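# Carry foam block from desk onto low shelf

## Task

Pick up the small foam block lying on the desk that stands behind the stacked cartons and set it down on the top of the low shelf. Success requires that the cartons in the stack remain where they are, the low shelf is still standing upright, all furniture stays roughly at its current spot, and the robot itself is neither fallen nor left tilted at the end.

## Robot and tools

Robot: a four-legged walker of about 40 kg with a single arm (six joints plus a jaw) mounted on the front of its trunk. Standing, the trunk middle is 0.5 m above the floor. With the arm folded on its back it reaches 0.55 m ahead of the base origin, 0.60 m behind it and 0.25 m to either side, and it turns about that origin. Cameras: front_camera and rear_camera (504x504) on the trunk ends, hand_camera (644x476) in the hand.

Frames: the base frame sits on the floor midway between the feet, x ahead (where the feet point), y to the left, z up, all in metres. The odometry frame is the base frame as it was when the scene began; base_odometry reports x, y and heading (rad, left positive, -3.142 to 3.142) there and drifts as the robot walks.

move: one action per call. Keys (any mix): base, joints, target with optional speed, speeds, cameras. Everything commanded starts at once.
- base: a single relative command from the current spot, only one of forward_m (metres, -3 to 3, negative = backward), left_m (metres, -1.5 to 1.5, sideways, negative = right) or turn_rad (radians, -3 to 3, positive = left). Steps under 0.03 m or turns under 0.035 rad are skipped.
- speeds: caps for this call only, by the same keys: forward_m 0.1-0.6 m/s, left_m 0.1-0.4 m/s, turn_rad 0.1-1 rad/s (defaults are the maxima).
- joints: absolute targets by name. Trunk: height_m 0.41-0.59 (start 0.5), roll_rad -0.58 to 0.58 (positive drops the right side), pitch_rad -0.523 to 0.523 (positive drops the nose), yaw_rad -0.98 to 0.98 (positive left). Settings: obstacle_padding_m 0-0.5 (start 0.075, never below 0.02 in effect), avoid_obstacles 0 or 1 (start 1; 0 lets walks push into things), jaw_torque_nm 1-11 (start 5.5). Arm in radians: arm_sh0_rad -2.617 to 3.141 (swing, positive left), arm_sh1_rad -3.141 to 0.523 (negative lifts; -3.14 is stowed), arm_el0_rad 0 to 3.141 (2.98 stowed; below about 0.4 not reached), arm_el1_rad -2.792 to 2.792, arm_wr0_rad -1.832 to 1.832 (positive tips the hand down), arm_wr1_rad -2.879 to 2.879, jaw_rad -1.57 (wide) to 0 (closed).
- target: one list of seven numbers, an absolute hand pose in the base frame as it stands when the call starts: x, y, z in metres then quaternion qw, qx, qy, qz. speed (0.05-0.5 m/s, default 0.25) only goes with target. Alongside target, joints may only carry trunk values, the two obstacle settings, jaw_rad and jaw_torque_nm. The pose stays active afterwards, holding the hand fixed in the room while the body moves, until a new target or arm joint targets replace it.
- cameras: list of camera names or "all"; [] returns no images. Unknown keys make the call invalid; out-of-range values get it refused, and a refusal or a stop cancels the remaining moves in that reply.

wait: seconds 0-10, nothing new commanded; returns state and images. zoom_image: camera plus region [x0, y0, x1, y1] in pixels of that camera's latest image, at most 504x504. read_manual: licence texts only. finished_scene: takes the scene number and ends it irreversibly; the goal must hold without the robot.

Result lines: robot_state (standing, stepping, fault, limp, fallen). move reports done or the worst status; base_status, joint_status, hand_status give done, off_target, contact_stop or time_out (with progress in brackets). hand and hand_x_m...hand_yaw_rad give the hand point (between the open jaws, 4 cm back from the tips) in the base frame; yaw, then pitch, then roll, pitch positive down. hand_to_target_m is the distance to the active target (-1 if none). jaw_holding yes/no. hand_force_n and hand_force_up_n estimate outside force on the hand (idle noise up to 15-25 N, more with arm stowed or straight; a held weight shows negative upward). base_stopped_by, nearest_obstacle_m/bearing_rad, arm_stopped_by (own_body, joint_end, out_of_reach, force, fault, unknown, nothing), feet_on_floor, on_its_own. The pictures line lists image order; images may lag the state slightly.

Arm geometry: shoulder 0.29 m forward of and 0.19 m above the trunk middle; upper arm 0.34 m, forearm to wrist 0.40 m, wrist to hand point 0.20 m. The jaw grips best when the object sits well inside the jaws (about two thirds of its width) and is taken from above; closing on something ends the jaw as contact_stop while it keeps squeezing. Arm pushes at most about 60 N (40 N sideways).

Walking: walks stop short of things the depth cameras saw and never detour; table tops and overhangs are invisible to them, and a raised arm is not protected, so keep the arm stowed or high when moving near the desk and shelf. Lower obstacle_padding_m in tight spots. The trunk tips and turns are undone while walking and restored after.

Avoid: dropping or throwing the block, bumping the carton stack, desk or shelf, pushing furniture with legs or arm, driving the arm into the floor with a trunk move, and anything that could topple the robot (it cannot stand up again). Return roll_rad and pitch_rad to 0 before finishing. Time spent thinking lets the simulation run on with the last command held.

Each tool is called in YAML: its name, and indented under it one key for each argument.

## Session

move:

Scene clock: 0.00 s.
base_odometry: x=-0.001 y=+0.000 heading=+0.000
base_status: not commanded
joint_positions: height_m=+0.499 roll_rad=-0.001 pitch_rad=+0.005 yaw_rad=+0.003 obstacle_padding_m=+0.075 avoid_obstacles=+1.000 arm_sh0_rad=+0.000 arm_sh1_rad=-3.141 arm_el0_rad=+2.981 arm_el1_rad=+0.000 arm_wr0_rad=+0.000 arm_wr1_rad=+0.000 jaw_rad=-0.001 jaw_torque_nm=+5.500
joint_status: not commanded
robot_state: standing
hand_x_m: 0.503
hand_y_m: 0.000
hand_z_m: 0.854
hand_roll_rad: -0.003
hand_pitch_rad: -0.154
hand_yaw_rad: 0.002
jaw_holding: no
hand_force_n: 4
hand_force_up_n: 1
base_stopped_by: nothing
nearest_obstacle_m: 9.00
nearest_obstacle_bearing_rad: 0.00
arm_stopped_by: nothing
hand_to_target_m: -1.000
feet_on_floor: stepping
hand: x=+0.5027 y=+0.0004 z=+0.8537 quat_wxyz=(+0.997, -0.001, -0.077, +0.001) (m; base frame)
hand_status: not commanded
pictures: front_camera, hand_camera, rear_camera

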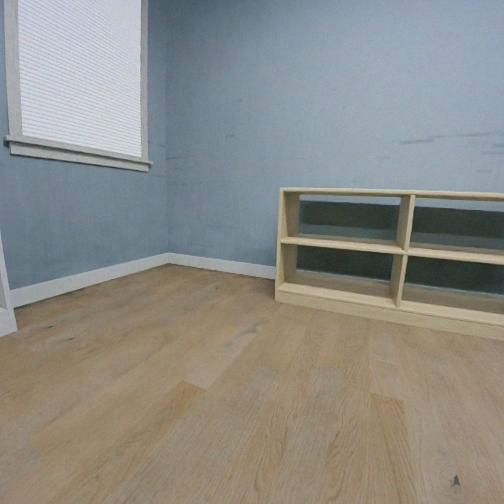

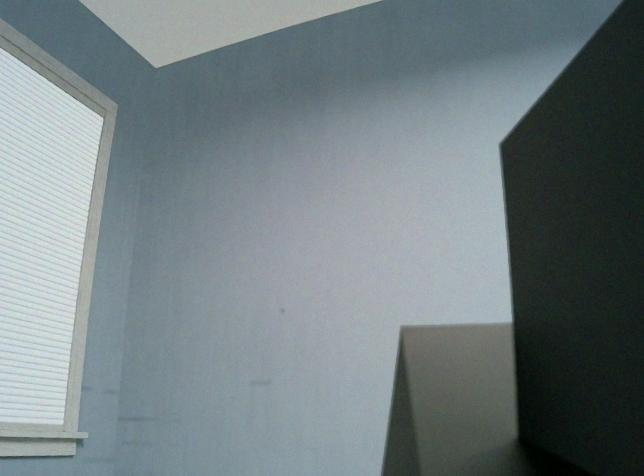

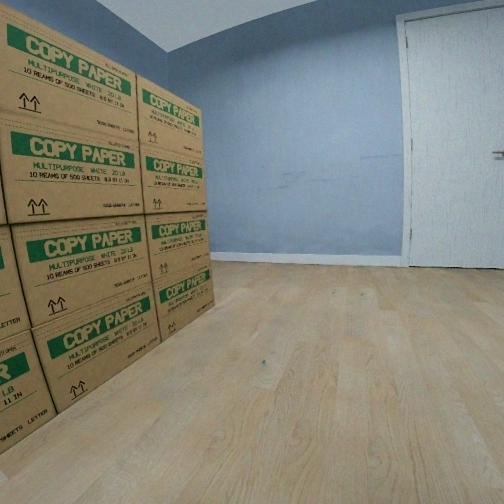

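move:
  base: {"turn_rad": -1.3}

Scene clock: 5.70 s.
move: done
base_odometry: x=+0.000 y=+0.000 heading=-1.305
base_status: done
joint_positions: height_m=+0.498 roll_rad=-0.005 pitch_rad=+0.008 yaw_rad=+0.018 obstacle_padding_m=+0.075 avoid_obstacles=+1.000 arm_sh0_rad=-0.003 arm_sh1_rad=-3.139 arm_el0_rad=+2.982 arm_el1_rad=+0.000 arm_wr0_rad=+0.001 arm_wr1_rad=+0.000 jaw_rad=-0.001 jaw_torque_nm=+5.500
joint_status: not commanded
robot_state: standing
hand_x_m: 0.502
hand_y_m: 0.008
hand_z_m: 0.850
hand_roll_rad: -0.006
hand_pitch_rad: -0.147
hand_yaw_rad: 0.014
jaw_holding: no
hand_force_n: 5
hand_force_up_n: 1
base_stopped_by: nothing
nearest_obstacle_m: 0.46
nearest_obstacle_bearing_rad: -0.91
arm_stopped_by: nothing
hand_to_target_m: -1.000
feet_on_floor: fl fr hl hr
hand: x=+0.5016 y=+0.0083 z=+0.8502 quat_wxyz=(+0.997, -0.003, -0.074, +0.007) (m; base frame)
hand_status: not commanded
pictures: front_camera, hand_camera, rear_camera

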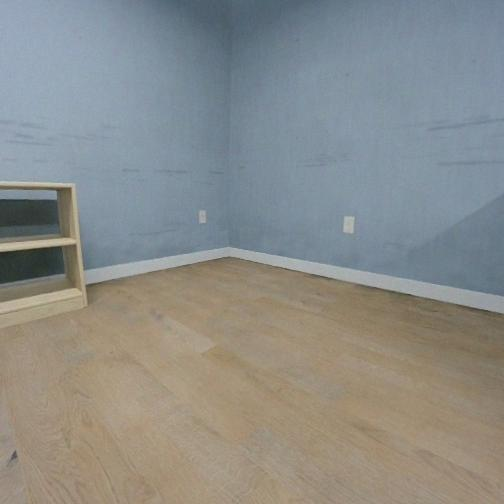

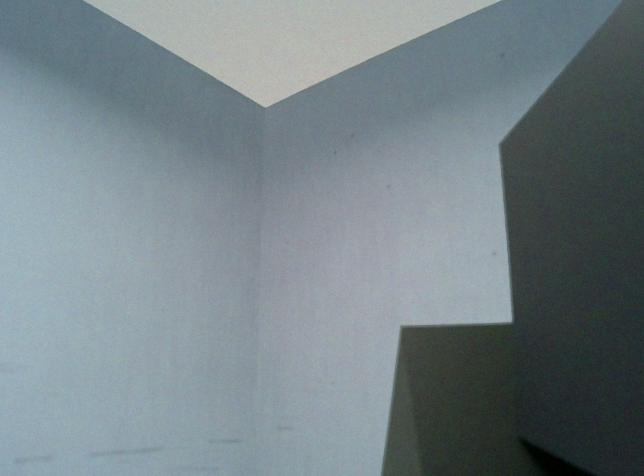

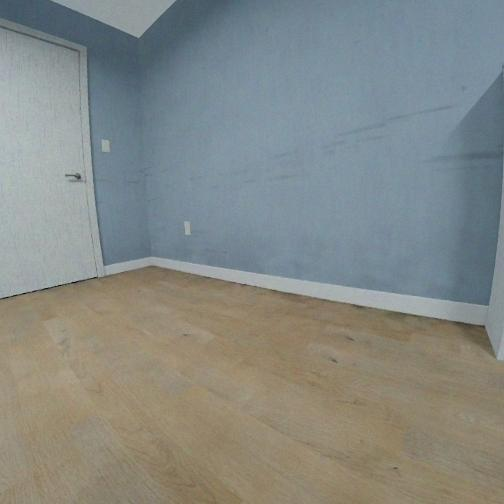

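move:
  base: {"turn_rad": -0.7}

Scene clock: 13.77 s.
move: done
base_odometry: x=+0.001 y=-0.003 heading=-2.008
base_status: done
joint_positions: height_m=+0.498 roll_rad=-0.013 pitch_rad=+0.011 yaw_rad=+0.012 obstacle_padding_m=+0.075 avoid_obstacles=+1.000 arm_sh0_rad=-0.001 arm_sh1_rad=-3.140 arm_el0_rad=+2.981 arm_el1_rad=+0.000 arm_wr0_rad=+0.001 arm_wr1_rad=+0.000 jaw_rad=-0.001 jaw_torque_nm=+5.500
joint_status: not commanded
robot_state: standing
hand_x_m: 0.500
hand_y_m: 0.004
hand_z_m: 0.850
hand_roll_rad: -0.015
hand_pitch_rad: -0.147
hand_yaw_rad: 0.011
jaw_holding: no
hand_force_n: 2
hand_force_up_n: 0
base_stopped_by: nothing
nearest_obstacle_m: 0.32
nearest_obstacle_bearing_rad: -0.30
arm_stopped_by: nothing
hand_to_target_m: -1.000
feet_on_floor: fl fr hl hr
hand: x=+0.4996 y=+0.0042 z=+0.8497 quat_wxyz=(+0.997, -0.007, -0.073, +0.005) (m; base frame)
hand_status: not commanded
pictures: front_camera, hand_camera, rear_camera

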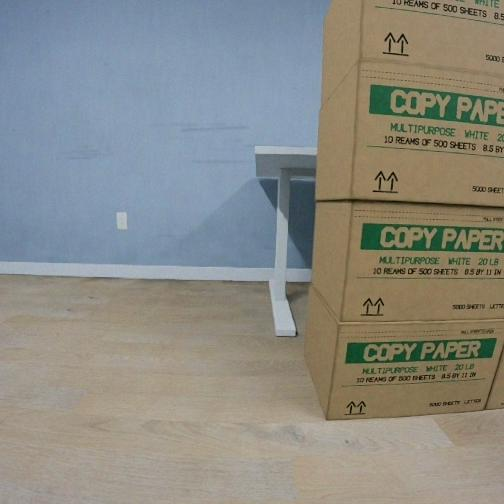

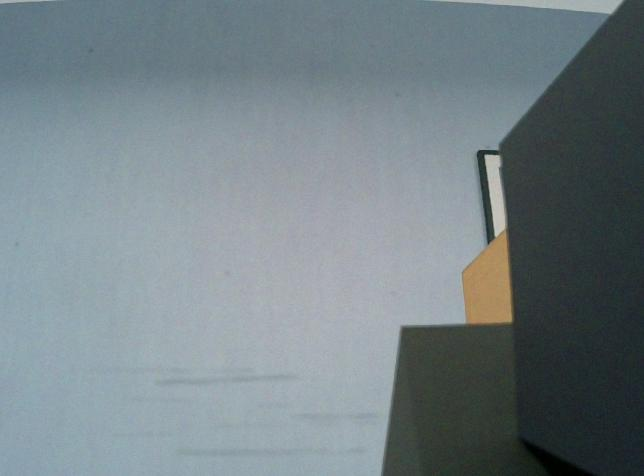

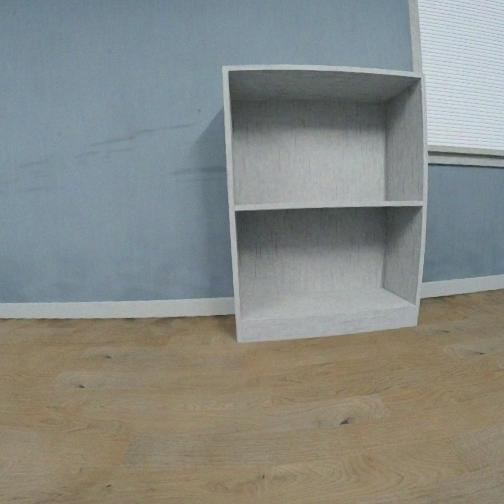

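move:
  base: {"turn_rad": 0.51}
  cameras: []

move:
  base: {"forward_m": 1.7}
  cameras: ["front_camera"]

move:
  base: {"turn_rad": -1.9}

Scene clock: 31.73 s.
move: done
base_odometry: x=+0.001 y=-0.003 heading=-1.495
base_status: done
joint_positions: height_m=+0.499 roll_rad=-0.006 pitch_rad=+0.000 yaw_rad=-0.005 obstacle_padding_m=+0.075 avoid_obstacles=+1.000 arm_sh0_rad=+0.001 arm_sh1_rad=-3.138 arm_el0_rad=+2.981 arm_el1_rad=+0.000 arm_wr0_rad=+0.001 arm_wr1_rad=+0.000 jaw_rad=-0.001 jaw_torque_nm=+5.500
joint_status: not commanded
robot_state: standing
hand_x_m: 0.500
hand_y_m: -0.002
hand_z_m: 0.855
hand_roll_rad: -0.008
hand_pitch_rad: -0.155
hand_yaw_rad: -0.004
jaw_holding: no
hand_force_n: 7
hand_force_up_n: 2
base_stopped_by: nothing
nearest_obstacle_m: 0.37
nearest_obstacle_bearing_rad: -0.72
arm_stopped_by: nothing
hand_to_target_m: -1.000
feet_on_floor: fl fr hl hr
hand: x=+0.4998 y=-0.0018 z=+0.8551 quat_wxyz=(+0.997, -0.004, -0.077, -0.002) (m; base frame)
hand_status: not commanded
pictures: none
No camera images: "cameras" was empty.

Scene clock: 38.10 s.
move: contact_stop
base_odometry: x=+0.120 y=-1.558 heading=-1.494
base_status: forward_m contact_stop (by the robot's own estimate: +1.559 of +1.700)
joint_positions: height_m=+0.498 roll_rad=-0.004 pitch_rad=+0.008 yaw_rad=-0.001 obstacle_padding_m=+0.075 avoid_obstacles=+1.000 arm_sh0_rad=-0.001 arm_sh1_rad=-3.138 arm_el0_rad=+2.979 arm_el1_rad=+0.000 arm_wr0_rad=+0.002 arm_wr1_rad=+0.000 jaw_rad=-0.001 jaw_torque_nm=+5.500
joint_status: not commanded
robot_state: standing
hand_x_m: 0.502
hand_y_m: 0.000
hand_z_m: 0.852
hand_roll_rad: -0.005
hand_pitch_rad: -0.148
hand_yaw_rad: -0.003
jaw_holding: no
hand_force_n: 6
hand_force_up_n: 2
base_stopped_by: obstacle
nearest_obstacle_m: 0.04
nearest_obstacle_bearing_rad: -0.36
arm_stopped_by: nothing
hand_to_target_m: -1.000
feet_on_floor: fl fr hl hr
hand: x=+0.5019 y=+0.0005 z=+0.8515 quat_wxyz=(+0.997, -0.003, -0.074, -0.002) (m; base frame)
hand_status: not commanded
pictures: front_camera

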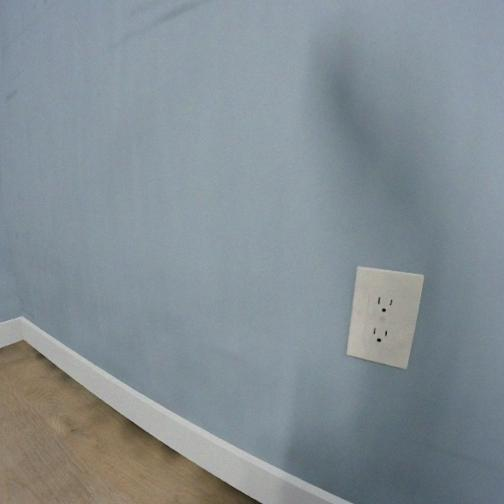

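not run: a stop came earlier in this reply.

move:
  base: {"forward_m": -0.35}
  cameras: []

move:
  base: {"left_m": 0.25}
  cameras: []

move:
  base: {"turn_rad": -1.75}

Scene clock: 46.50 s.
move: done
base_odometry: x=+0.092 y=-1.211 heading=-1.495
base_status: done
joint_positions: height_m=+0.499 roll_rad=-0.004 pitch_rad=+0.004 yaw_rad=+0.008 obstacle_padding_m=+0.075 avoid_obstacles=+1.000 arm_sh0_rad=-0.001 arm_sh1_rad=-3.140 arm_el0_rad=+2.980 arm_el1_rad=+0.000 arm_wr0_rad=+0.001 arm_wr1_rad=+0.000 jaw_rad=-0.001 jaw_torque_nm=+5.500
joint_status: not commanded
robot_state: standing
hand_x_m: 0.502
hand_y_m: 0.004
hand_z_m: 0.854
hand_roll_rad: -0.005
hand_pitch_rad: -0.153
hand_yaw_rad: 0.005
jaw_holding: no
hand_force_n: 6
hand_force_up_n: 2
base_stopped_by: nothing
nearest_obstacle_m: 0.30
nearest_obstacle_bearing_rad: -2.22
arm_stopped_by: nothing
hand_to_target_m: -1.000
feet_on_floor: fl fr hl hr
hand: x=+0.5020 y=+0.0040 z=+0.8537 quat_wxyz=(+0.997, -0.002, -0.077, +0.002) (m; base frame)
hand_status: not commanded
pictures: none
No camera images: "cameras" was empty.

Scene clock: 49.23 s.
move: done
base_odometry: x=+0.338 y=-1.193 heading=-1.497
base_status: done
joint_positions: height_m=+0.499 roll_rad=+0.002 pitch_rad=-0.002 yaw_rad=+0.006 obstacle_padding_m=+0.075 avoid_obstacles=+1.000 arm_sh0_rad=-0.002 arm_sh1_rad=-3.140 arm_el0_rad=+2.981 arm_el1_rad=+0.000 arm_wr0_rad=+0.001 arm_wr1_rad=+0.000 jaw_rad=-0.001 jaw_torque_nm=+5.500
joint_status: not commanded
robot_state: standing
hand_x_m: 0.501
hand_y_m: 0.002
hand_z_m: 0.857
hand_roll_rad: 0.000
hand_pitch_rad: -0.159
hand_yaw_rad: 0.002
jaw_holding: no
hand_force_n: 3
hand_force_up_n: 1
base_stopped_by: nothing
nearest_obstacle_m: 0.44
nearest_obstacle_bearing_rad: -0.57
arm_stopped_by: nothing
hand_to_target_m: -1.000
feet_on_floor: fl fr hl hr
hand: x=+0.5007 y=+0.0020 z=+0.8570 quat_wxyz=(+0.997, +0.000, -0.079, +0.001) (m; base frame)
hand_status: not commanded
pictures: none
No camera images: "cameras" was empty.

Scene clock: 53.17 s.
move: done
base_odometry: x=+0.339 y=-1.192 heading=+3.029
base_status: done
joint_positions: height_m=+0.498 roll_rad=-0.004 pitch_rad=-0.003 yaw_rad=+0.018 obstacle_padding_m=+0.075 avoid_obstacles=+1.000 arm_sh0_rad=-0.003 arm_sh1_rad=-3.139 arm_el0_rad=+2.981 arm_el1_rad=+0.000 arm_wr0_rad=+0.002 arm_wr1_rad=+0.000 jaw_rad=-0.001 jaw_torque_nm=+5.500
joint_status: not commanded
robot_state: standing
hand_x_m: 0.499
hand_y_m: 0.009
hand_z_m: 0.857
hand_roll_rad: -0.006
hand_pitch_rad: -0.159
hand_yaw_rad: 0.014
jaw_holding: no
hand_force_n: 4
hand_force_up_n: 2
base_stopped_by: nothing
nearest_obstacle_m: 0.29
nearest_obstacle_bearing_rad: -3.02
arm_stopped_by: nothing
hand_to_target_m: -1.000
feet_on_floor: fl fr hl hr
hand: x=+0.4993 y=+0.0089 z=+0.8566 quat_wxyz=(+0.997, -0.002, -0.079, +0.007) (m; base frame)
hand_status: not commanded
pictures: front_camera, hand_camera, rear_camera

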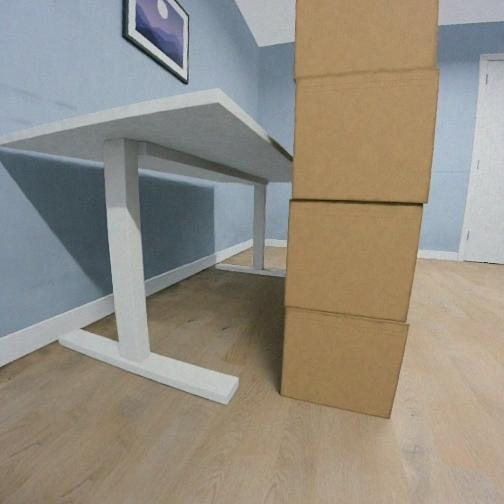

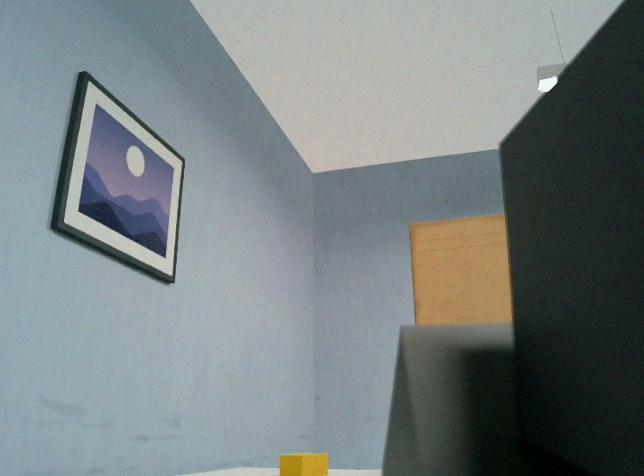

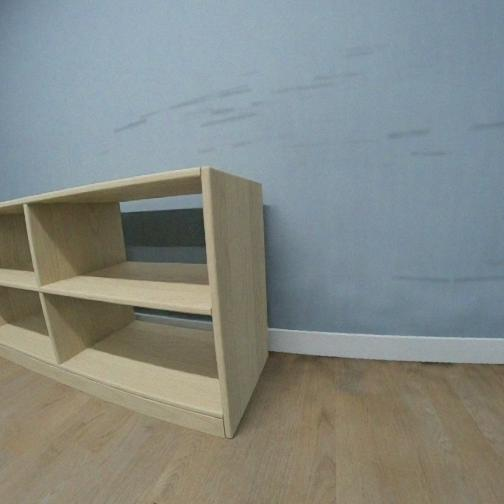

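move:
  joints: {"arm_sh1_rad": -1.9, "arm_el0_rad": 2.2, "arm_wr0_rad": 0.25, "jaw_rad": -1.3}
  cameras: ["hand_camera"]

Scene clock: 65.07 s.
move: done
base_odometry: x=+0.340 y=-1.192 heading=+3.029
base_status: not commanded
joint_positions: height_m=+0.499 roll_rad=-0.009 pitch_rad=-0.002 yaw_rad=+0.017 obstacle_padding_m=+0.075 avoid_obstacles=+1.000 arm_sh0_rad=-0.003 arm_sh1_rad=-1.907 arm_el0_rad=+2.207 arm_el1_rad=+0.000 arm_wr0_rad=+0.245 arm_wr1_rad=+0.000 jaw_rad=-1.300 jaw_torque_nm=+5.500
joint_status: all done
robot_state: standing
hand_x_m: 0.691
hand_y_m: 0.012
hand_z_m: 0.859
hand_roll_rad: -0.012
hand_pitch_rad: 0.544
hand_yaw_rad: 0.007
jaw_holding: no
hand_force_n: 1
hand_force_up_n: 0
base_stopped_by: nothing
nearest_obstacle_m: 0.29
nearest_obstacle_bearing_rad: -3.02
arm_stopped_by: nothing
hand_to_target_m: -1.000
feet_on_floor: fl fr hl hr
hand: x=+0.6913 y=+0.0117 z=+0.8589 quat_wxyz=(+0.963, -0.007, +0.269, +0.005) (m; base frame)
hand_status: not commanded
pictures: hand_camera

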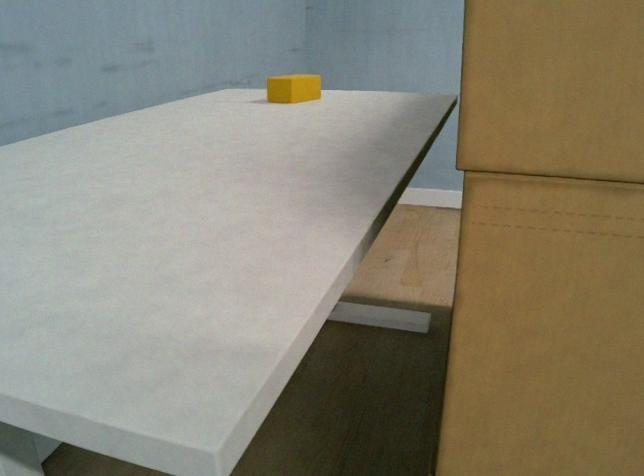

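move:
  joints: {"arm_sh1_rad": -3.14, "arm_el0_rad": 2.98, "arm_wr0_rad": 0, "jaw_rad": 0}
  base: {"turn_rad": -0.31}
  cameras: []

move:
  base: {"left_m": -0.8}
  cameras: ["front_camera"]

move:
  base: {"forward_m": 2.5}

Scene clock: 82.40 s.
move: done
base_odometry: x=+0.339 y=-1.192 heading=+2.714
base_status: done
joint_positions: height_m=+0.499 roll_rad=-0.007 pitch_rad=-0.005 yaw_rad=+0.010 obstacle_padding_m=+0.075 avoid_obstacles=+1.000 arm_sh0_rad=+0.000 arm_sh1_rad=-3.131 arm_el0_rad=+2.974 arm_el1_rad=+0.000 arm_wr0_rad=+0.004 arm_wr1_rad=+0.000 jaw_rad=-0.001 jaw_torque_nm=+5.500
joint_status: all done
robot_state: standing
hand_x_m: 0.500
hand_y_m: 0.005
hand_z_m: 0.860
hand_roll_rad: -0.009
hand_pitch_rad: -0.157
hand_yaw_rad: 0.010
jaw_holding: no
hand_force_n: 8
hand_force_up_n: 3
base_stopped_by: nothing
nearest_obstacle_m: 0.24
nearest_obstacle_bearing_rad: -2.74
arm_stopped_by: nothing
hand_to_target_m: -1.000
feet_on_floor: fl fr hl hr
hand: x=+0.5003 y=+0.0053 z=+0.8598 quat_wxyz=(+0.997, -0.004, -0.079, +0.005) (m; base frame)
hand_status: not commanded
pictures: none
No camera images: "cameras" was empty.

Scene clock: 86.27 s.
move: done
base_odometry: x=+0.672 y=-0.466 heading=+2.715
base_status: done
joint_positions: height_m=+0.499 roll_rad=-0.009 pitch_rad=-0.004 yaw_rad=+0.004 obstacle_padding_m=+0.075 avoid_obstacles=+1.000 arm_sh0_rad=+0.002 arm_sh1_rad=-3.138 arm_el0_rad=+2.979 arm_el1_rad=+0.000 arm_wr0_rad=+0.000 arm_wr1_rad=+0.000 jaw_rad=-0.001 jaw_torque_nm=+5.500
joint_status: not commanded
robot_state: standing
hand_x_m: 0.501
hand_y_m: 0.003
hand_z_m: 0.859
hand_roll_rad: -0.011
hand_pitch_rad: -0.162
hand_yaw_rad: 0.006
jaw_holding: no
hand_force_n: 4
hand_force_up_n: 1
base_stopped_by: nothing
nearest_obstacle_m: 0.16
nearest_obstacle_bearing_rad: -3.05
arm_stopped_by: nothing
hand_to_target_m: -1.000
feet_on_floor: fl fr hl hr
hand: x=+0.5006 y=+0.0034 z=+0.8587 quat_wxyz=(+0.997, -0.005, -0.081, +0.003) (m; base frame)
hand_status: not commanded
pictures: front_camera

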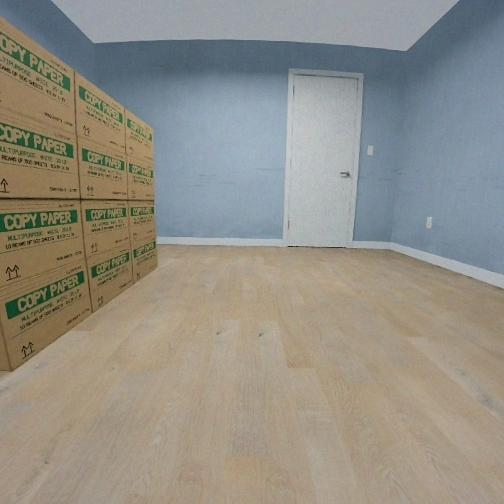

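Scene clock: 92.63 s.
move: done
base_odometry: x=-1.603 y=+0.570 heading=+2.713
base_status: done
joint_positions: height_m=+0.498 roll_rad=-0.009 pitch_rad=-0.001 yaw_rad=+0.003 obstacle_padding_m=+0.075 avoid_obstacles=+1.000 arm_sh0_rad=+0.001 arm_sh1_rad=-3.138 arm_el0_rad=+2.978 arm_el1_rad=+0.000 arm_wr0_rad=+0.000 arm_wr1_rad=+0.000 jaw_rad=-0.001 jaw_torque_nm=+5.500
joint_status: not commanded
robot_state: standing
hand_x_m: 0.496
hand_y_m: 0.008
hand_z_m: 0.857
hand_roll_rad: -0.011
hand_pitch_rad: -0.160
hand_yaw_rad: 0.004
jaw_holding: no
hand_force_n: 6
hand_force_up_n: 2
base_stopped_by: nothing
nearest_obstacle_m: 0.42
nearest_obstacle_bearing_rad: -0.27
arm_stopped_by: nothing
hand_to_target_m: -1.000
feet_on_floor: fl fr hl hr
hand: x=+0.4962 y=+0.0075 z=+0.8572 quat_wxyz=(+0.997, -0.005, -0.080, +0.001) (m; base frame)
hand_status: not commanded
pictures: front_camera, hand_camera, rear_camera

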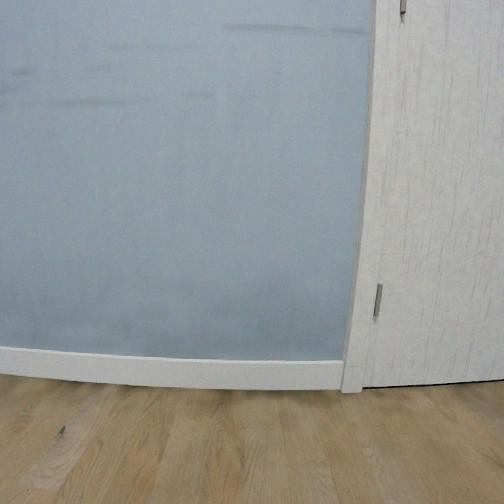

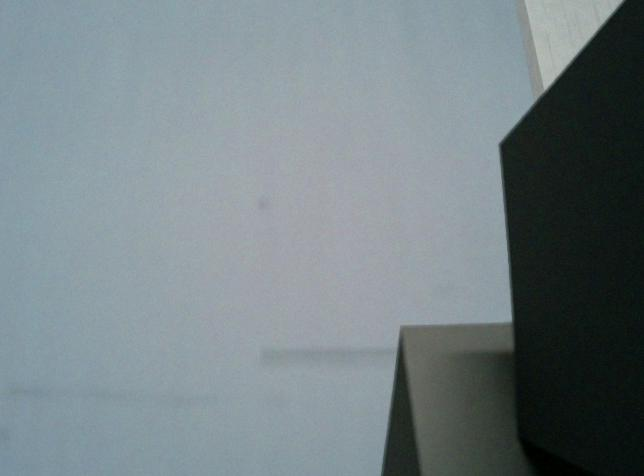

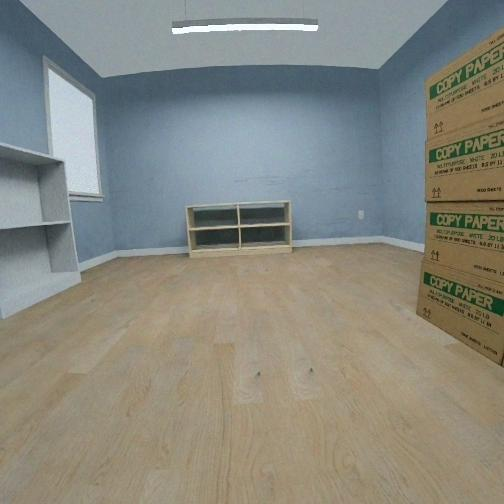

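move:
  base: {"turn_rad": 1.57}

Scene clock: 100.63 s.
move: done
base_odometry: x=-1.603 y=+0.573 heading=-1.992
base_status: done
joint_positions: height_m=+0.498 roll_rad=-0.009 pitch_rad=+0.009 yaw_rad=-0.014 obstacle_padding_m=+0.075 avoid_obstacles=+1.000 arm_sh0_rad=+0.003 arm_sh1_rad=-3.137 arm_el0_rad=+2.978 arm_el1_rad=+0.000 arm_wr0_rad=+0.000 arm_wr1_rad=+0.000 jaw_rad=-0.001 jaw_torque_nm=+5.500
joint_status: not commanded
robot_state: standing
hand_x_m: 0.502
hand_y_m: -0.004
hand_z_m: 0.852
hand_roll_rad: -0.010
hand_pitch_rad: -0.149
hand_yaw_rad: -0.011
jaw_holding: no
hand_force_n: 5
hand_force_up_n: 2
base_stopped_by: nothing
nearest_obstacle_m: 0.26
nearest_obstacle_bearing_rad: 0.28
arm_stopped_by: nothing
hand_to_target_m: -1.000
feet_on_floor: fl fr hl hr
hand: x=+0.5024 y=-0.0036 z=+0.8519 quat_wxyz=(+0.997, -0.006, -0.075, -0.006) (m; base frame)
hand_status: not commanded
pictures: front_camera, hand_camera, rear_camera

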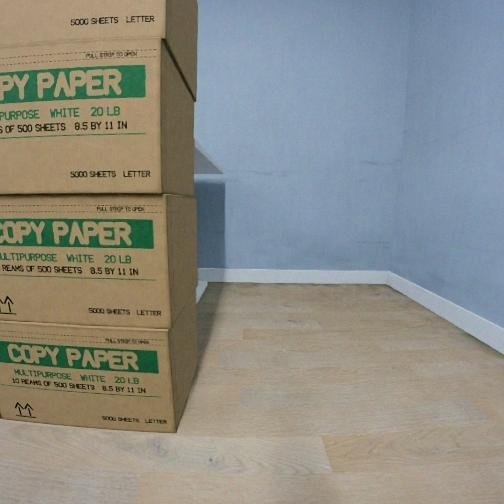

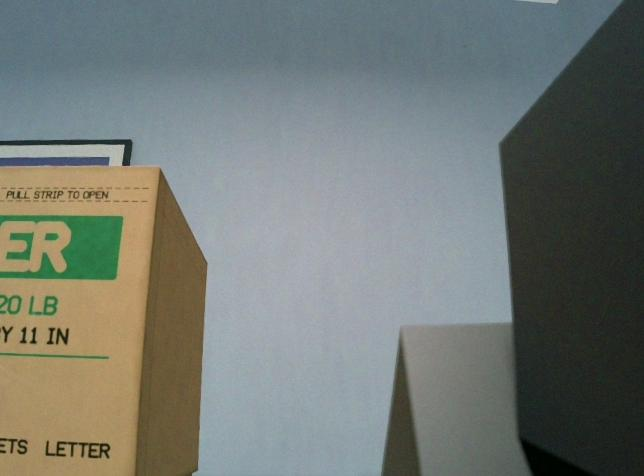

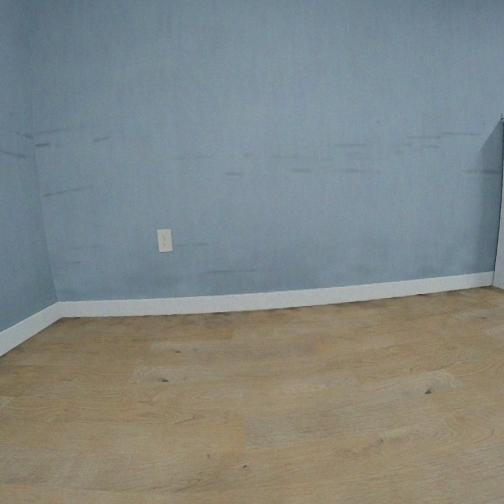

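move:
  base: {"left_m": -0.2}
  cameras: ["front_camera"]

move:
  base: {"forward_m": 1.0}
  speeds: {"forward_m": 0.4}
  joints: {"obstacle_padding_m": 0.04}

Scene clock: 128.97 s.
move: done
base_odometry: x=-1.785 y=+0.653 heading=-1.991
base_status: done
joint_positions: height_m=+0.499 roll_rad=-0.015 pitch_rad=+0.003 yaw_rad=+0.001 obstacle_padding_m=+0.075 avoid_obstacles=+1.000 arm_sh0_rad=+0.003 arm_sh1_rad=-3.137 arm_el0_rad=+2.977 arm_el1_rad=+0.000 arm_wr0_rad=+0.000 arm_wr1_rad=+0.000 jaw_rad=-0.001 jaw_torque_nm=+5.500
joint_status: not commanded
robot_state: standing
hand_x_m: 0.500
hand_y_m: 0.004
hand_z_m: 0.856
hand_roll_rad: -0.017
hand_pitch_rad: -0.157
hand_yaw_rad: 0.005
jaw_holding: no
hand_force_n: 7
hand_force_up_n: 2
base_stopped_by: nothing
nearest_obstacle_m: 0.31
nearest_obstacle_bearing_rad: 0.42
arm_stopped_by: nothing
hand_to_target_m: -1.000
feet_on_floor: fl fr hl hr
hand: x=+0.5005 y=+0.0044 z=+0.8561 quat_wxyz=(+0.997, -0.008, -0.079, +0.002) (m; base frame)
hand_status: not commanded
pictures: front_camera

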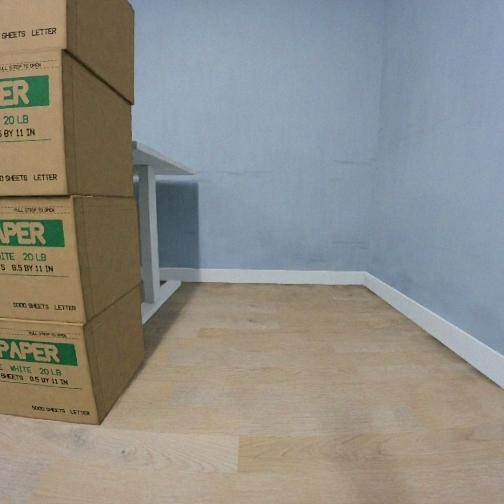

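Scene clock: 133.30 s.
move: done
base_odometry: x=-2.190 y=-0.261 heading=-1.994
base_status: done
joint_positions: height_m=+0.498 roll_rad=-0.014 pitch_rad=+0.007 yaw_rad=+0.006 obstacle_padding_m=+0.040 avoid_obstacles=+1.000 arm_sh0_rad=+0.003 arm_sh1_rad=-3.136 arm_el0_rad=+2.977 arm_el1_rad=+0.000 arm_wr0_rad=+0.000 arm_wr1_rad=+0.000 jaw_rad=-0.001 jaw_torque_nm=+5.500
joint_status: all done
robot_state: standing
hand_x_m: 0.500
hand_y_m: 0.006
hand_z_m: 0.852
hand_roll_rad: -0.016
hand_pitch_rad: -0.150
hand_yaw_rad: 0.010
jaw_holding: no
hand_force_n: 9
hand_force_up_n: 3
base_stopped_by: nothing
nearest_obstacle_m: 0.06
nearest_obstacle_bearing_rad: 1.52
arm_stopped_by: nothing
hand_to_target_m: -1.000
feet_on_floor: fl fr hl hr
hand: x=+0.4999 y=+0.0058 z=+0.8524 quat_wxyz=(+0.997, -0.007, -0.075, +0.004) (m; base frame)
hand_status: not commanded
pictures: front_camera, hand_camera, rear_camera

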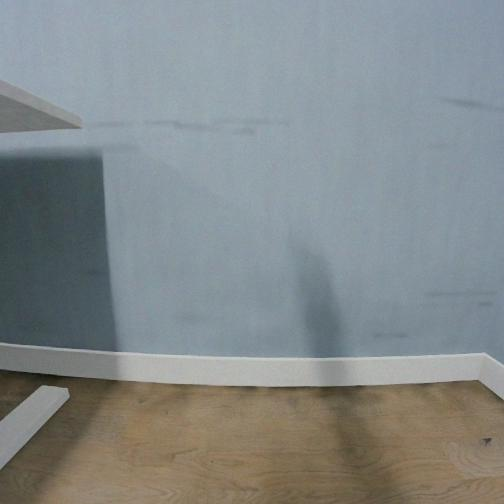

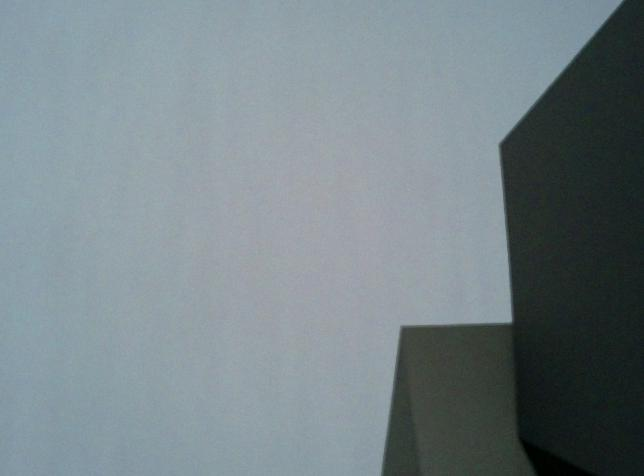

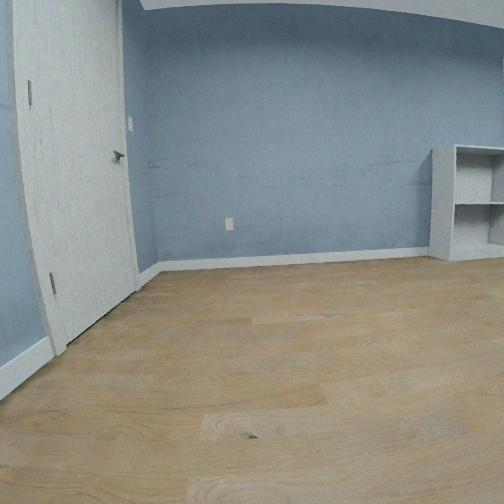

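move:
  joints: {"arm_sh1_rad": -2.1, "arm_el0_rad": 2.25, "arm_wr0_rad": 0.25, "jaw_rad": -1.3}
  cameras: []

move:
  joints: {"arm_sh0_rad": 1.0}
  cameras: ["hand_camera", "front_camera"]

Scene clock: 139.17 s.
move: done
base_odometry: x=-2.189 y=-0.260 heading=-1.994
base_status: not commanded
joint_positions: height_m=+0.498 roll_rad=-0.008 pitch_rad=+0.004 yaw_rad=+0.004 obstacle_padding_m=+0.040 avoid_obstacles=+1.000 arm_sh0_rad=+0.003 arm_sh1_rad=-2.108 arm_el0_rad=+2.258 arm_el1_rad=+0.000 arm_wr0_rad=+0.246 arm_wr1_rad=+0.000 jaw_rad=-1.300 jaw_torque_nm=+5.500
joint_status: all done
robot_state: standing
hand_x_m: 0.655
hand_y_m: 0.004
hand_z_m: 0.913
hand_roll_rad: -0.011
hand_pitch_rad: 0.401
hand_yaw_rad: 0.002
jaw_holding: no
hand_force_n: 1
hand_force_up_n: 0
base_stopped_by: nothing
nearest_obstacle_m: 0.06
nearest_obstacle_bearing_rad: 1.52
arm_stopped_by: nothing
hand_to_target_m: -1.000
feet_on_floor: fl fr hl hr
hand: x=+0.6548 y=+0.0044 z=+0.9128 quat_wxyz=(+0.980, -0.006, +0.199, +0.002) (m; base frame)
hand_status: not commanded
pictures: none
No camera images: "cameras" was empty.

Scene clock: 141.00 s.
move: done
base_odometry: x=-2.190 y=-0.260 heading=-1.994
base_status: not commanded
joint_positions: height_m=+0.498 roll_rad=-0.009 pitch_rad=+0.004 yaw_rad=+0.004 obstacle_padding_m=+0.040 avoid_obstacles=+1.000 arm_sh0_rad=+0.991 arm_sh1_rad=-2.104 arm_el0_rad=+2.255 arm_el1_rad=+0.000 arm_wr0_rad=+0.246 arm_wr1_rad=+0.000 jaw_rad=-1.301 jaw_torque_nm=+5.500
joint_status: all done
robot_state: standing
hand_x_m: 0.470
hand_y_m: 0.342
hand_z_m: 0.911
hand_roll_rad: -0.004
hand_pitch_rad: 0.406
hand_yaw_rad: 0.993
jaw_holding: no
hand_force_n: 2
hand_force_up_n: 0
base_stopped_by: nothing
nearest_obstacle_m: 0.06
nearest_obstacle_bearing_rad: 1.52
arm_stopped_by: nothing
hand_to_target_m: -1.000
feet_on_floor: fl fr hl hr
hand: x=+0.4700 y=+0.3424 z=+0.9112 quat_wxyz=(+0.861, -0.098, +0.176, +0.467) (m; base frame)
hand_status: not commanded
pictures: front_camera, hand_camera

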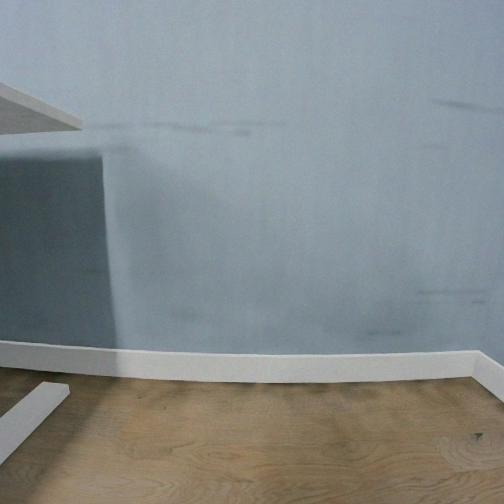

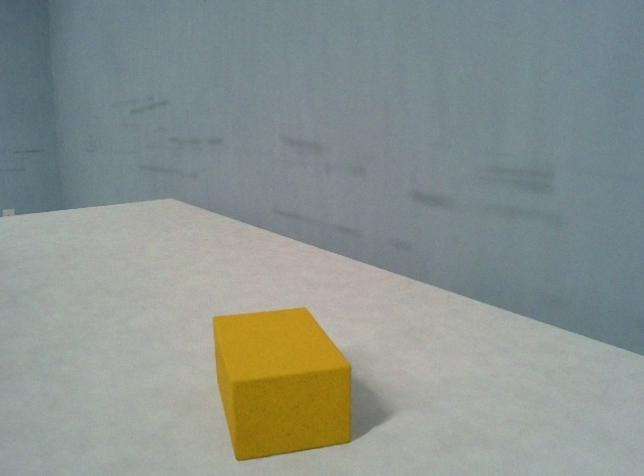

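move:
  target: [0.54, 0.59, 0.94, 0.7064, 0.2264, 0.6698, 0.0317]
  joints: {"jaw_rad": -1.0}

Scene clock: 172.10 s.
move: contact_stop
base_odometry: x=-2.192 y=-0.258 heading=-1.994
base_status: not commanded
joint_positions: height_m=+0.498 roll_rad=-0.008 pitch_rad=+0.003 yaw_rad=-0.001 obstacle_padding_m=+0.040 avoid_obstacles=+1.000 arm_sh0_rad=+1.095 arm_sh1_rad=-0.642 arm_el0_rad=+0.248 arm_el1_rad=+0.070 arm_wr0_rad=+1.600 arm_wr1_rad=+1.382 jaw_rad=-1.001 jaw_torque_nm=+5.500
joint_status: all done
robot_state: standing
hand_x_m: 0.524
hand_y_m: 0.559
hand_z_m: 0.926
hand_roll_rad: 1.558
hand_pitch_rad: 1.208
hand_yaw_rad: 1.284
jaw_holding: no
hand_force_n: 2
hand_force_up_n: 0
base_stopped_by: nothing
nearest_obstacle_m: 0.06
nearest_obstacle_bearing_rad: 1.52
arm_stopped_by: out_of_reach
hand_to_target_m: 0.041
feet_on_floor: fl fr hl hr
hand: x=+0.5240 y=+0.5591 z=+0.9255 quat_wxyz=(+0.708, +0.221, +0.670, +0.031) (m; base frame)
hand_status: contact_stop (0.041 m and 0.6 deg from the pose sent, 0.259 m and 88.0 deg at the start)
pictures: front_camera, hand_camera, rear_camera

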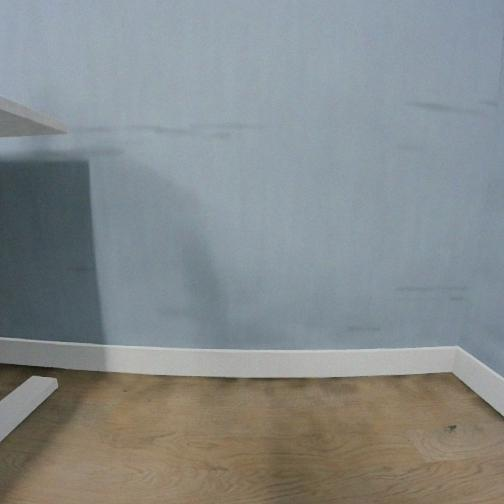

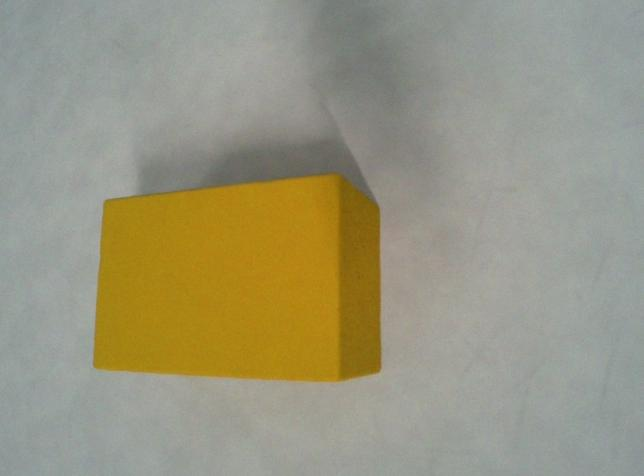

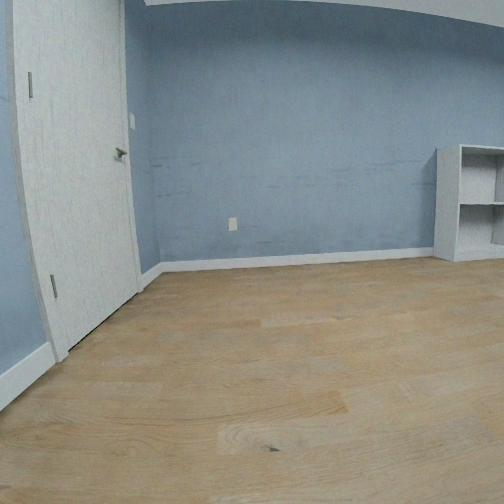

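move:
  base: {"forward_m": 0.17}
  speeds: {"forward_m": 0.15}

Scene clock: 194.17 s.
move: done
base_odometry: x=-2.257 y=-0.413 heading=-1.994
base_status: done
joint_positions: height_m=+0.499 roll_rad=-0.011 pitch_rad=+0.006 yaw_rad=+0.012 obstacle_padding_m=+0.040 avoid_obstacles=+1.000 arm_sh0_rad=+1.364 arm_sh1_rad=-0.649 arm_el0_rad=+0.188 arm_el1_rad=-0.035 arm_wr0_rad=+1.666 arm_wr1_rad=+1.652 jaw_rad=-1.001 jaw_torque_nm=+5.500
joint_status: not commanded
robot_state: standing
hand_x_m: 0.377
hand_y_m: 0.597
hand_z_m: 0.947
hand_roll_rad: 1.568
hand_pitch_rad: 1.216
hand_yaw_rad: 1.280
jaw_holding: no
hand_force_n: 4
hand_force_up_n: 1
base_stopped_by: nothing
nearest_obstacle_m: 0.12
nearest_obstacle_bearing_rad: 1.88
arm_stopped_by: nothing
hand_to_target_m: 0.012
feet_on_floor: fl fr hl hr
hand: x=+0.3772 y=+0.5970 z=+0.9466 quat_wxyz=(+0.707, +0.223, +0.671, +0.024) (m; base frame)
hand_status: not commanded
pictures: front_camera, hand_camera, rear_camera

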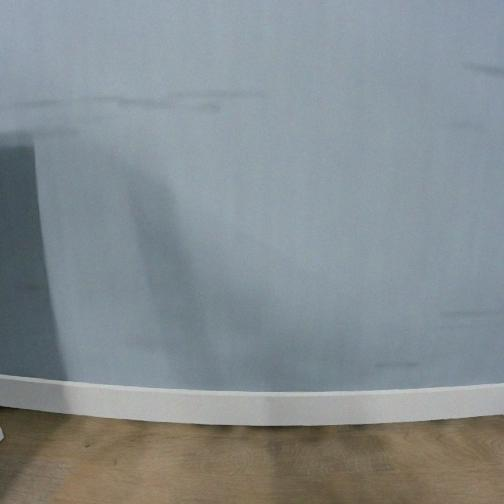

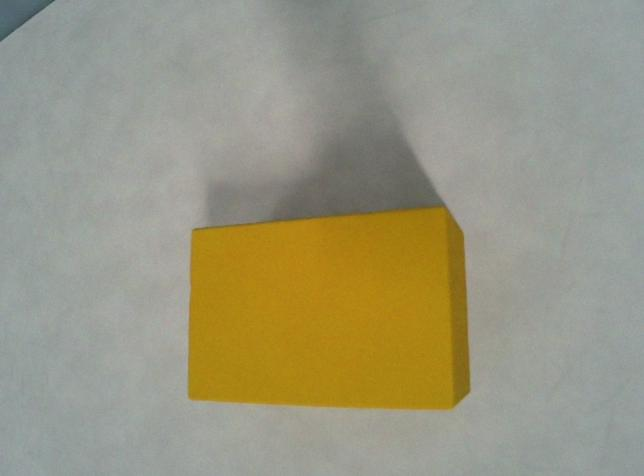

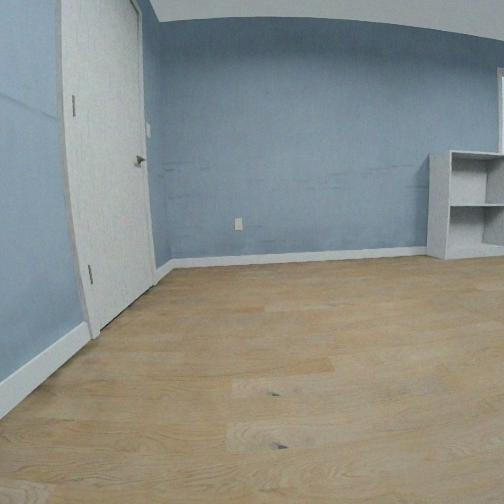

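move:
  target: [0.382, 0.614, 0.9, 0.7068, 0.223, 0.671, 0.024]
  cameras: ["hand_camera"]

Scene clock: 197.63 s.
move: done
base_odometry: x=-2.257 y=-0.413 heading=-1.994
base_status: not commanded
joint_positions: height_m=+0.499 roll_rad=-0.009 pitch_rad=+0.007 yaw_rad=+0.012 obstacle_padding_m=+0.040 avoid_obstacles=+1.000 arm_sh0_rad=+1.362 arm_sh1_rad=-0.782 arm_el0_rad=+0.547 arm_el1_rad=-0.035 arm_wr0_rad=+1.440 arm_wr1_rad=+1.652 jaw_rad=-1.001 jaw_torque_nm=+5.500
joint_status: not commanded
robot_state: standing
hand_x_m: 0.381
hand_y_m: 0.614
hand_z_m: 0.902
hand_roll_rad: 1.565
hand_pitch_rad: 1.214
hand_yaw_rad: 1.284
jaw_holding: no
hand_force_n: 2
hand_force_up_n: 0
base_stopped_by: nothing
nearest_obstacle_m: 0.12
nearest_obstacle_bearing_rad: 1.88
arm_stopped_by: nothing
hand_to_target_m: 0.002
feet_on_floor: fl fr hl hr
hand: x=+0.3808 y=+0.6143 z=+0.9018 quat_wxyz=(+0.707, +0.222, +0.671, +0.027) (m; base frame)
hand_status: done (0.002 m and 0.3 deg from the pose sent, 0.050 m and 0.1 deg at the start)
pictures: hand_camera

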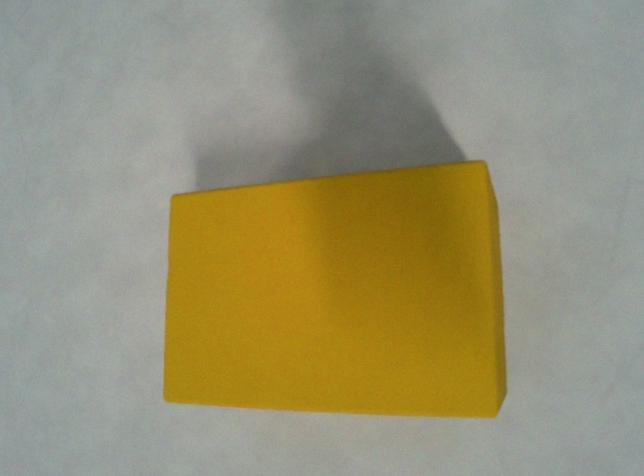

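move:
  target: [0.406, 0.612, 0.902, 0.7068, 0.223, 0.671, 0.024]
  joints: {"jaw_rad": -1.35}
  cameras: ["hand_camera"]

move:
  target: [0.4145, 0.6395, 0.825, 0.7068, 0.223, 0.671, 0.024]
  speed: 0.1
  cameras: ["hand_camera"]

Scene clock: 248.60 s.
move: done
base_odometry: x=-2.257 y=-0.412 heading=-1.994
base_status: not commanded
joint_positions: height_m=+0.499 roll_rad=-0.007 pitch_rad=+0.008 yaw_rad=+0.011 obstacle_padding_m=+0.040 avoid_obstacles=+1.000 arm_sh0_rad=+1.322 arm_sh1_rad=-0.778 arm_el0_rad=+0.545 arm_el1_rad=-0.025 arm_wr0_rad=+1.451 arm_wr1_rad=+1.622 jaw_rad=-1.350 jaw_torque_nm=+5.500
joint_status: all done
robot_state: standing
hand_x_m: 0.403
hand_y_m: 0.607
hand_z_m: 0.900
hand_roll_rad: 1.563
hand_pitch_rad: 1.226
hand_yaw_rad: 1.271
jaw_holding: no
hand_force_n: 2
hand_force_up_n: -1
base_stopped_by: nothing
nearest_obstacle_m: 0.12
nearest_obstacle_bearing_rad: 1.88
arm_stopped_by: nothing
hand_to_target_m: 0.006
feet_on_floor: fl fr hl hr
hand: x=+0.4032 y=+0.6074 z=+0.8998 quat_wxyz=(+0.708, +0.221, +0.671, +0.019) (m; base frame)
hand_status: done (0.006 m and 0.7 deg from the pose sent, 0.025 m and 0.3 deg at the start)
pictures: hand_camera

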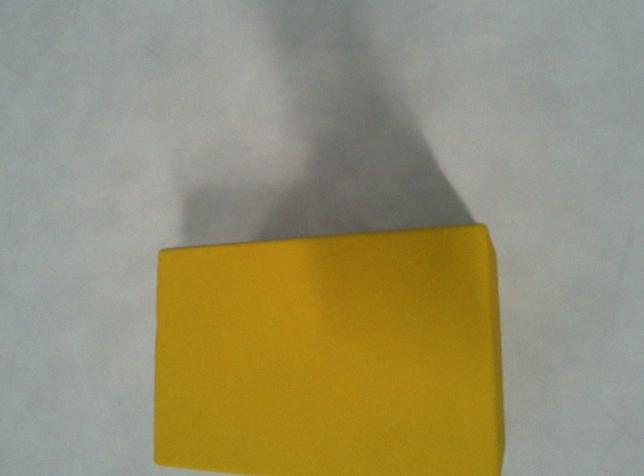

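Scene clock: 250.07 s.
move: done
base_odometry: x=-2.257 y=-0.412 heading=-1.994
base_status: not commanded
joint_positions: height_m=+0.499 roll_rad=-0.006 pitch_rad=+0.008 yaw_rad=+0.012 obstacle_padding_m=+0.040 avoid_obstacles=+1.000 arm_sh0_rad=+1.317 arm_sh1_rad=-0.681 arm_el0_rad=+0.576 arm_el1_rad=-0.023 arm_wr0_rad=+1.299 arm_wr1_rad=+1.620 jaw_rad=-1.351 jaw_torque_nm=+5.500
joint_status: not commanded
robot_state: standing
hand_x_m: 0.415
hand_y_m: 0.645
hand_z_m: 0.827
hand_roll_rad: 1.568
hand_pitch_rad: 1.203
hand_yaw_rad: 1.276
jaw_holding: no
hand_force_n: 2
hand_force_up_n: 0
base_stopped_by: nothing
nearest_obstacle_m: 0.12
nearest_obstacle_bearing_rad: 1.88
arm_stopped_by: nothing
hand_to_target_m: 0.006
feet_on_floor: fl fr hl hr
hand: x=+0.4150 y=+0.6453 z=+0.8273 quat_wxyz=(+0.707, +0.229, +0.669, +0.027) (m; base frame)
hand_status: done (0.006 m and 0.8 deg from the pose sent, 0.082 m and 0.7 deg at the start)
pictures: hand_camera

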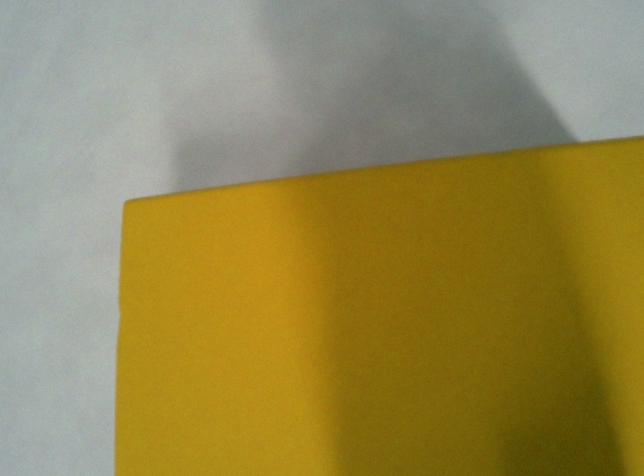

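move:
  target: [0.419, 0.658, 0.79, 0.7068, 0.223, 0.671, 0.024]
  speed: 0.05
  cameras: ["hand_camera"]

Scene clock: 263.07 s.
move: contact_stop
base_odometry: x=-2.257 y=-0.412 heading=-1.994
base_status: not commanded
joint_positions: height_m=+0.499 roll_rad=-0.006 pitch_rad=+0.007 yaw_rad=+0.011 obstacle_padding_m=+0.040 avoid_obstacles=+1.000 arm_sh0_rad=+1.314 arm_sh1_rad=-0.680 arm_el0_rad=+0.589 arm_el1_rad=-0.010 arm_wr0_rad=+1.294 arm_wr1_rad=+1.619 jaw_rad=-1.351 jaw_torque_nm=+5.500
joint_status: not commanded
robot_state: standing
hand_x_m: 0.415
hand_y_m: 0.646
hand_z_m: 0.822
hand_roll_rad: 1.602
hand_pitch_rad: 1.211
hand_yaw_rad: 1.307
jaw_holding: no
hand_force_n: 20
hand_force_up_n: 19
base_stopped_by: nothing
nearest_obstacle_m: 0.12
nearest_obstacle_bearing_rad: 1.88
arm_stopped_by: unknown
hand_to_target_m: 0.034
feet_on_floor: fl fr hl hr
hand: x=+0.4147 y=+0.6456 z=+0.8218 quat_wxyz=(+0.703, +0.228, +0.673, +0.023) (m; base frame)
hand_status: contact_stop (0.034 m and 0.8 deg from the pose sent, 0.040 m and 0.8 deg at the start)
pictures: hand_camera

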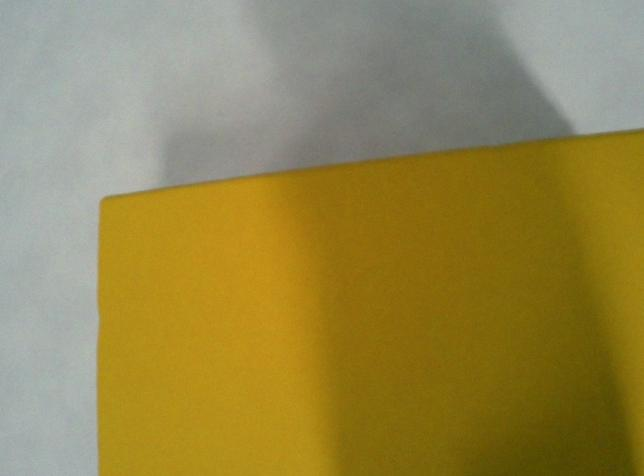

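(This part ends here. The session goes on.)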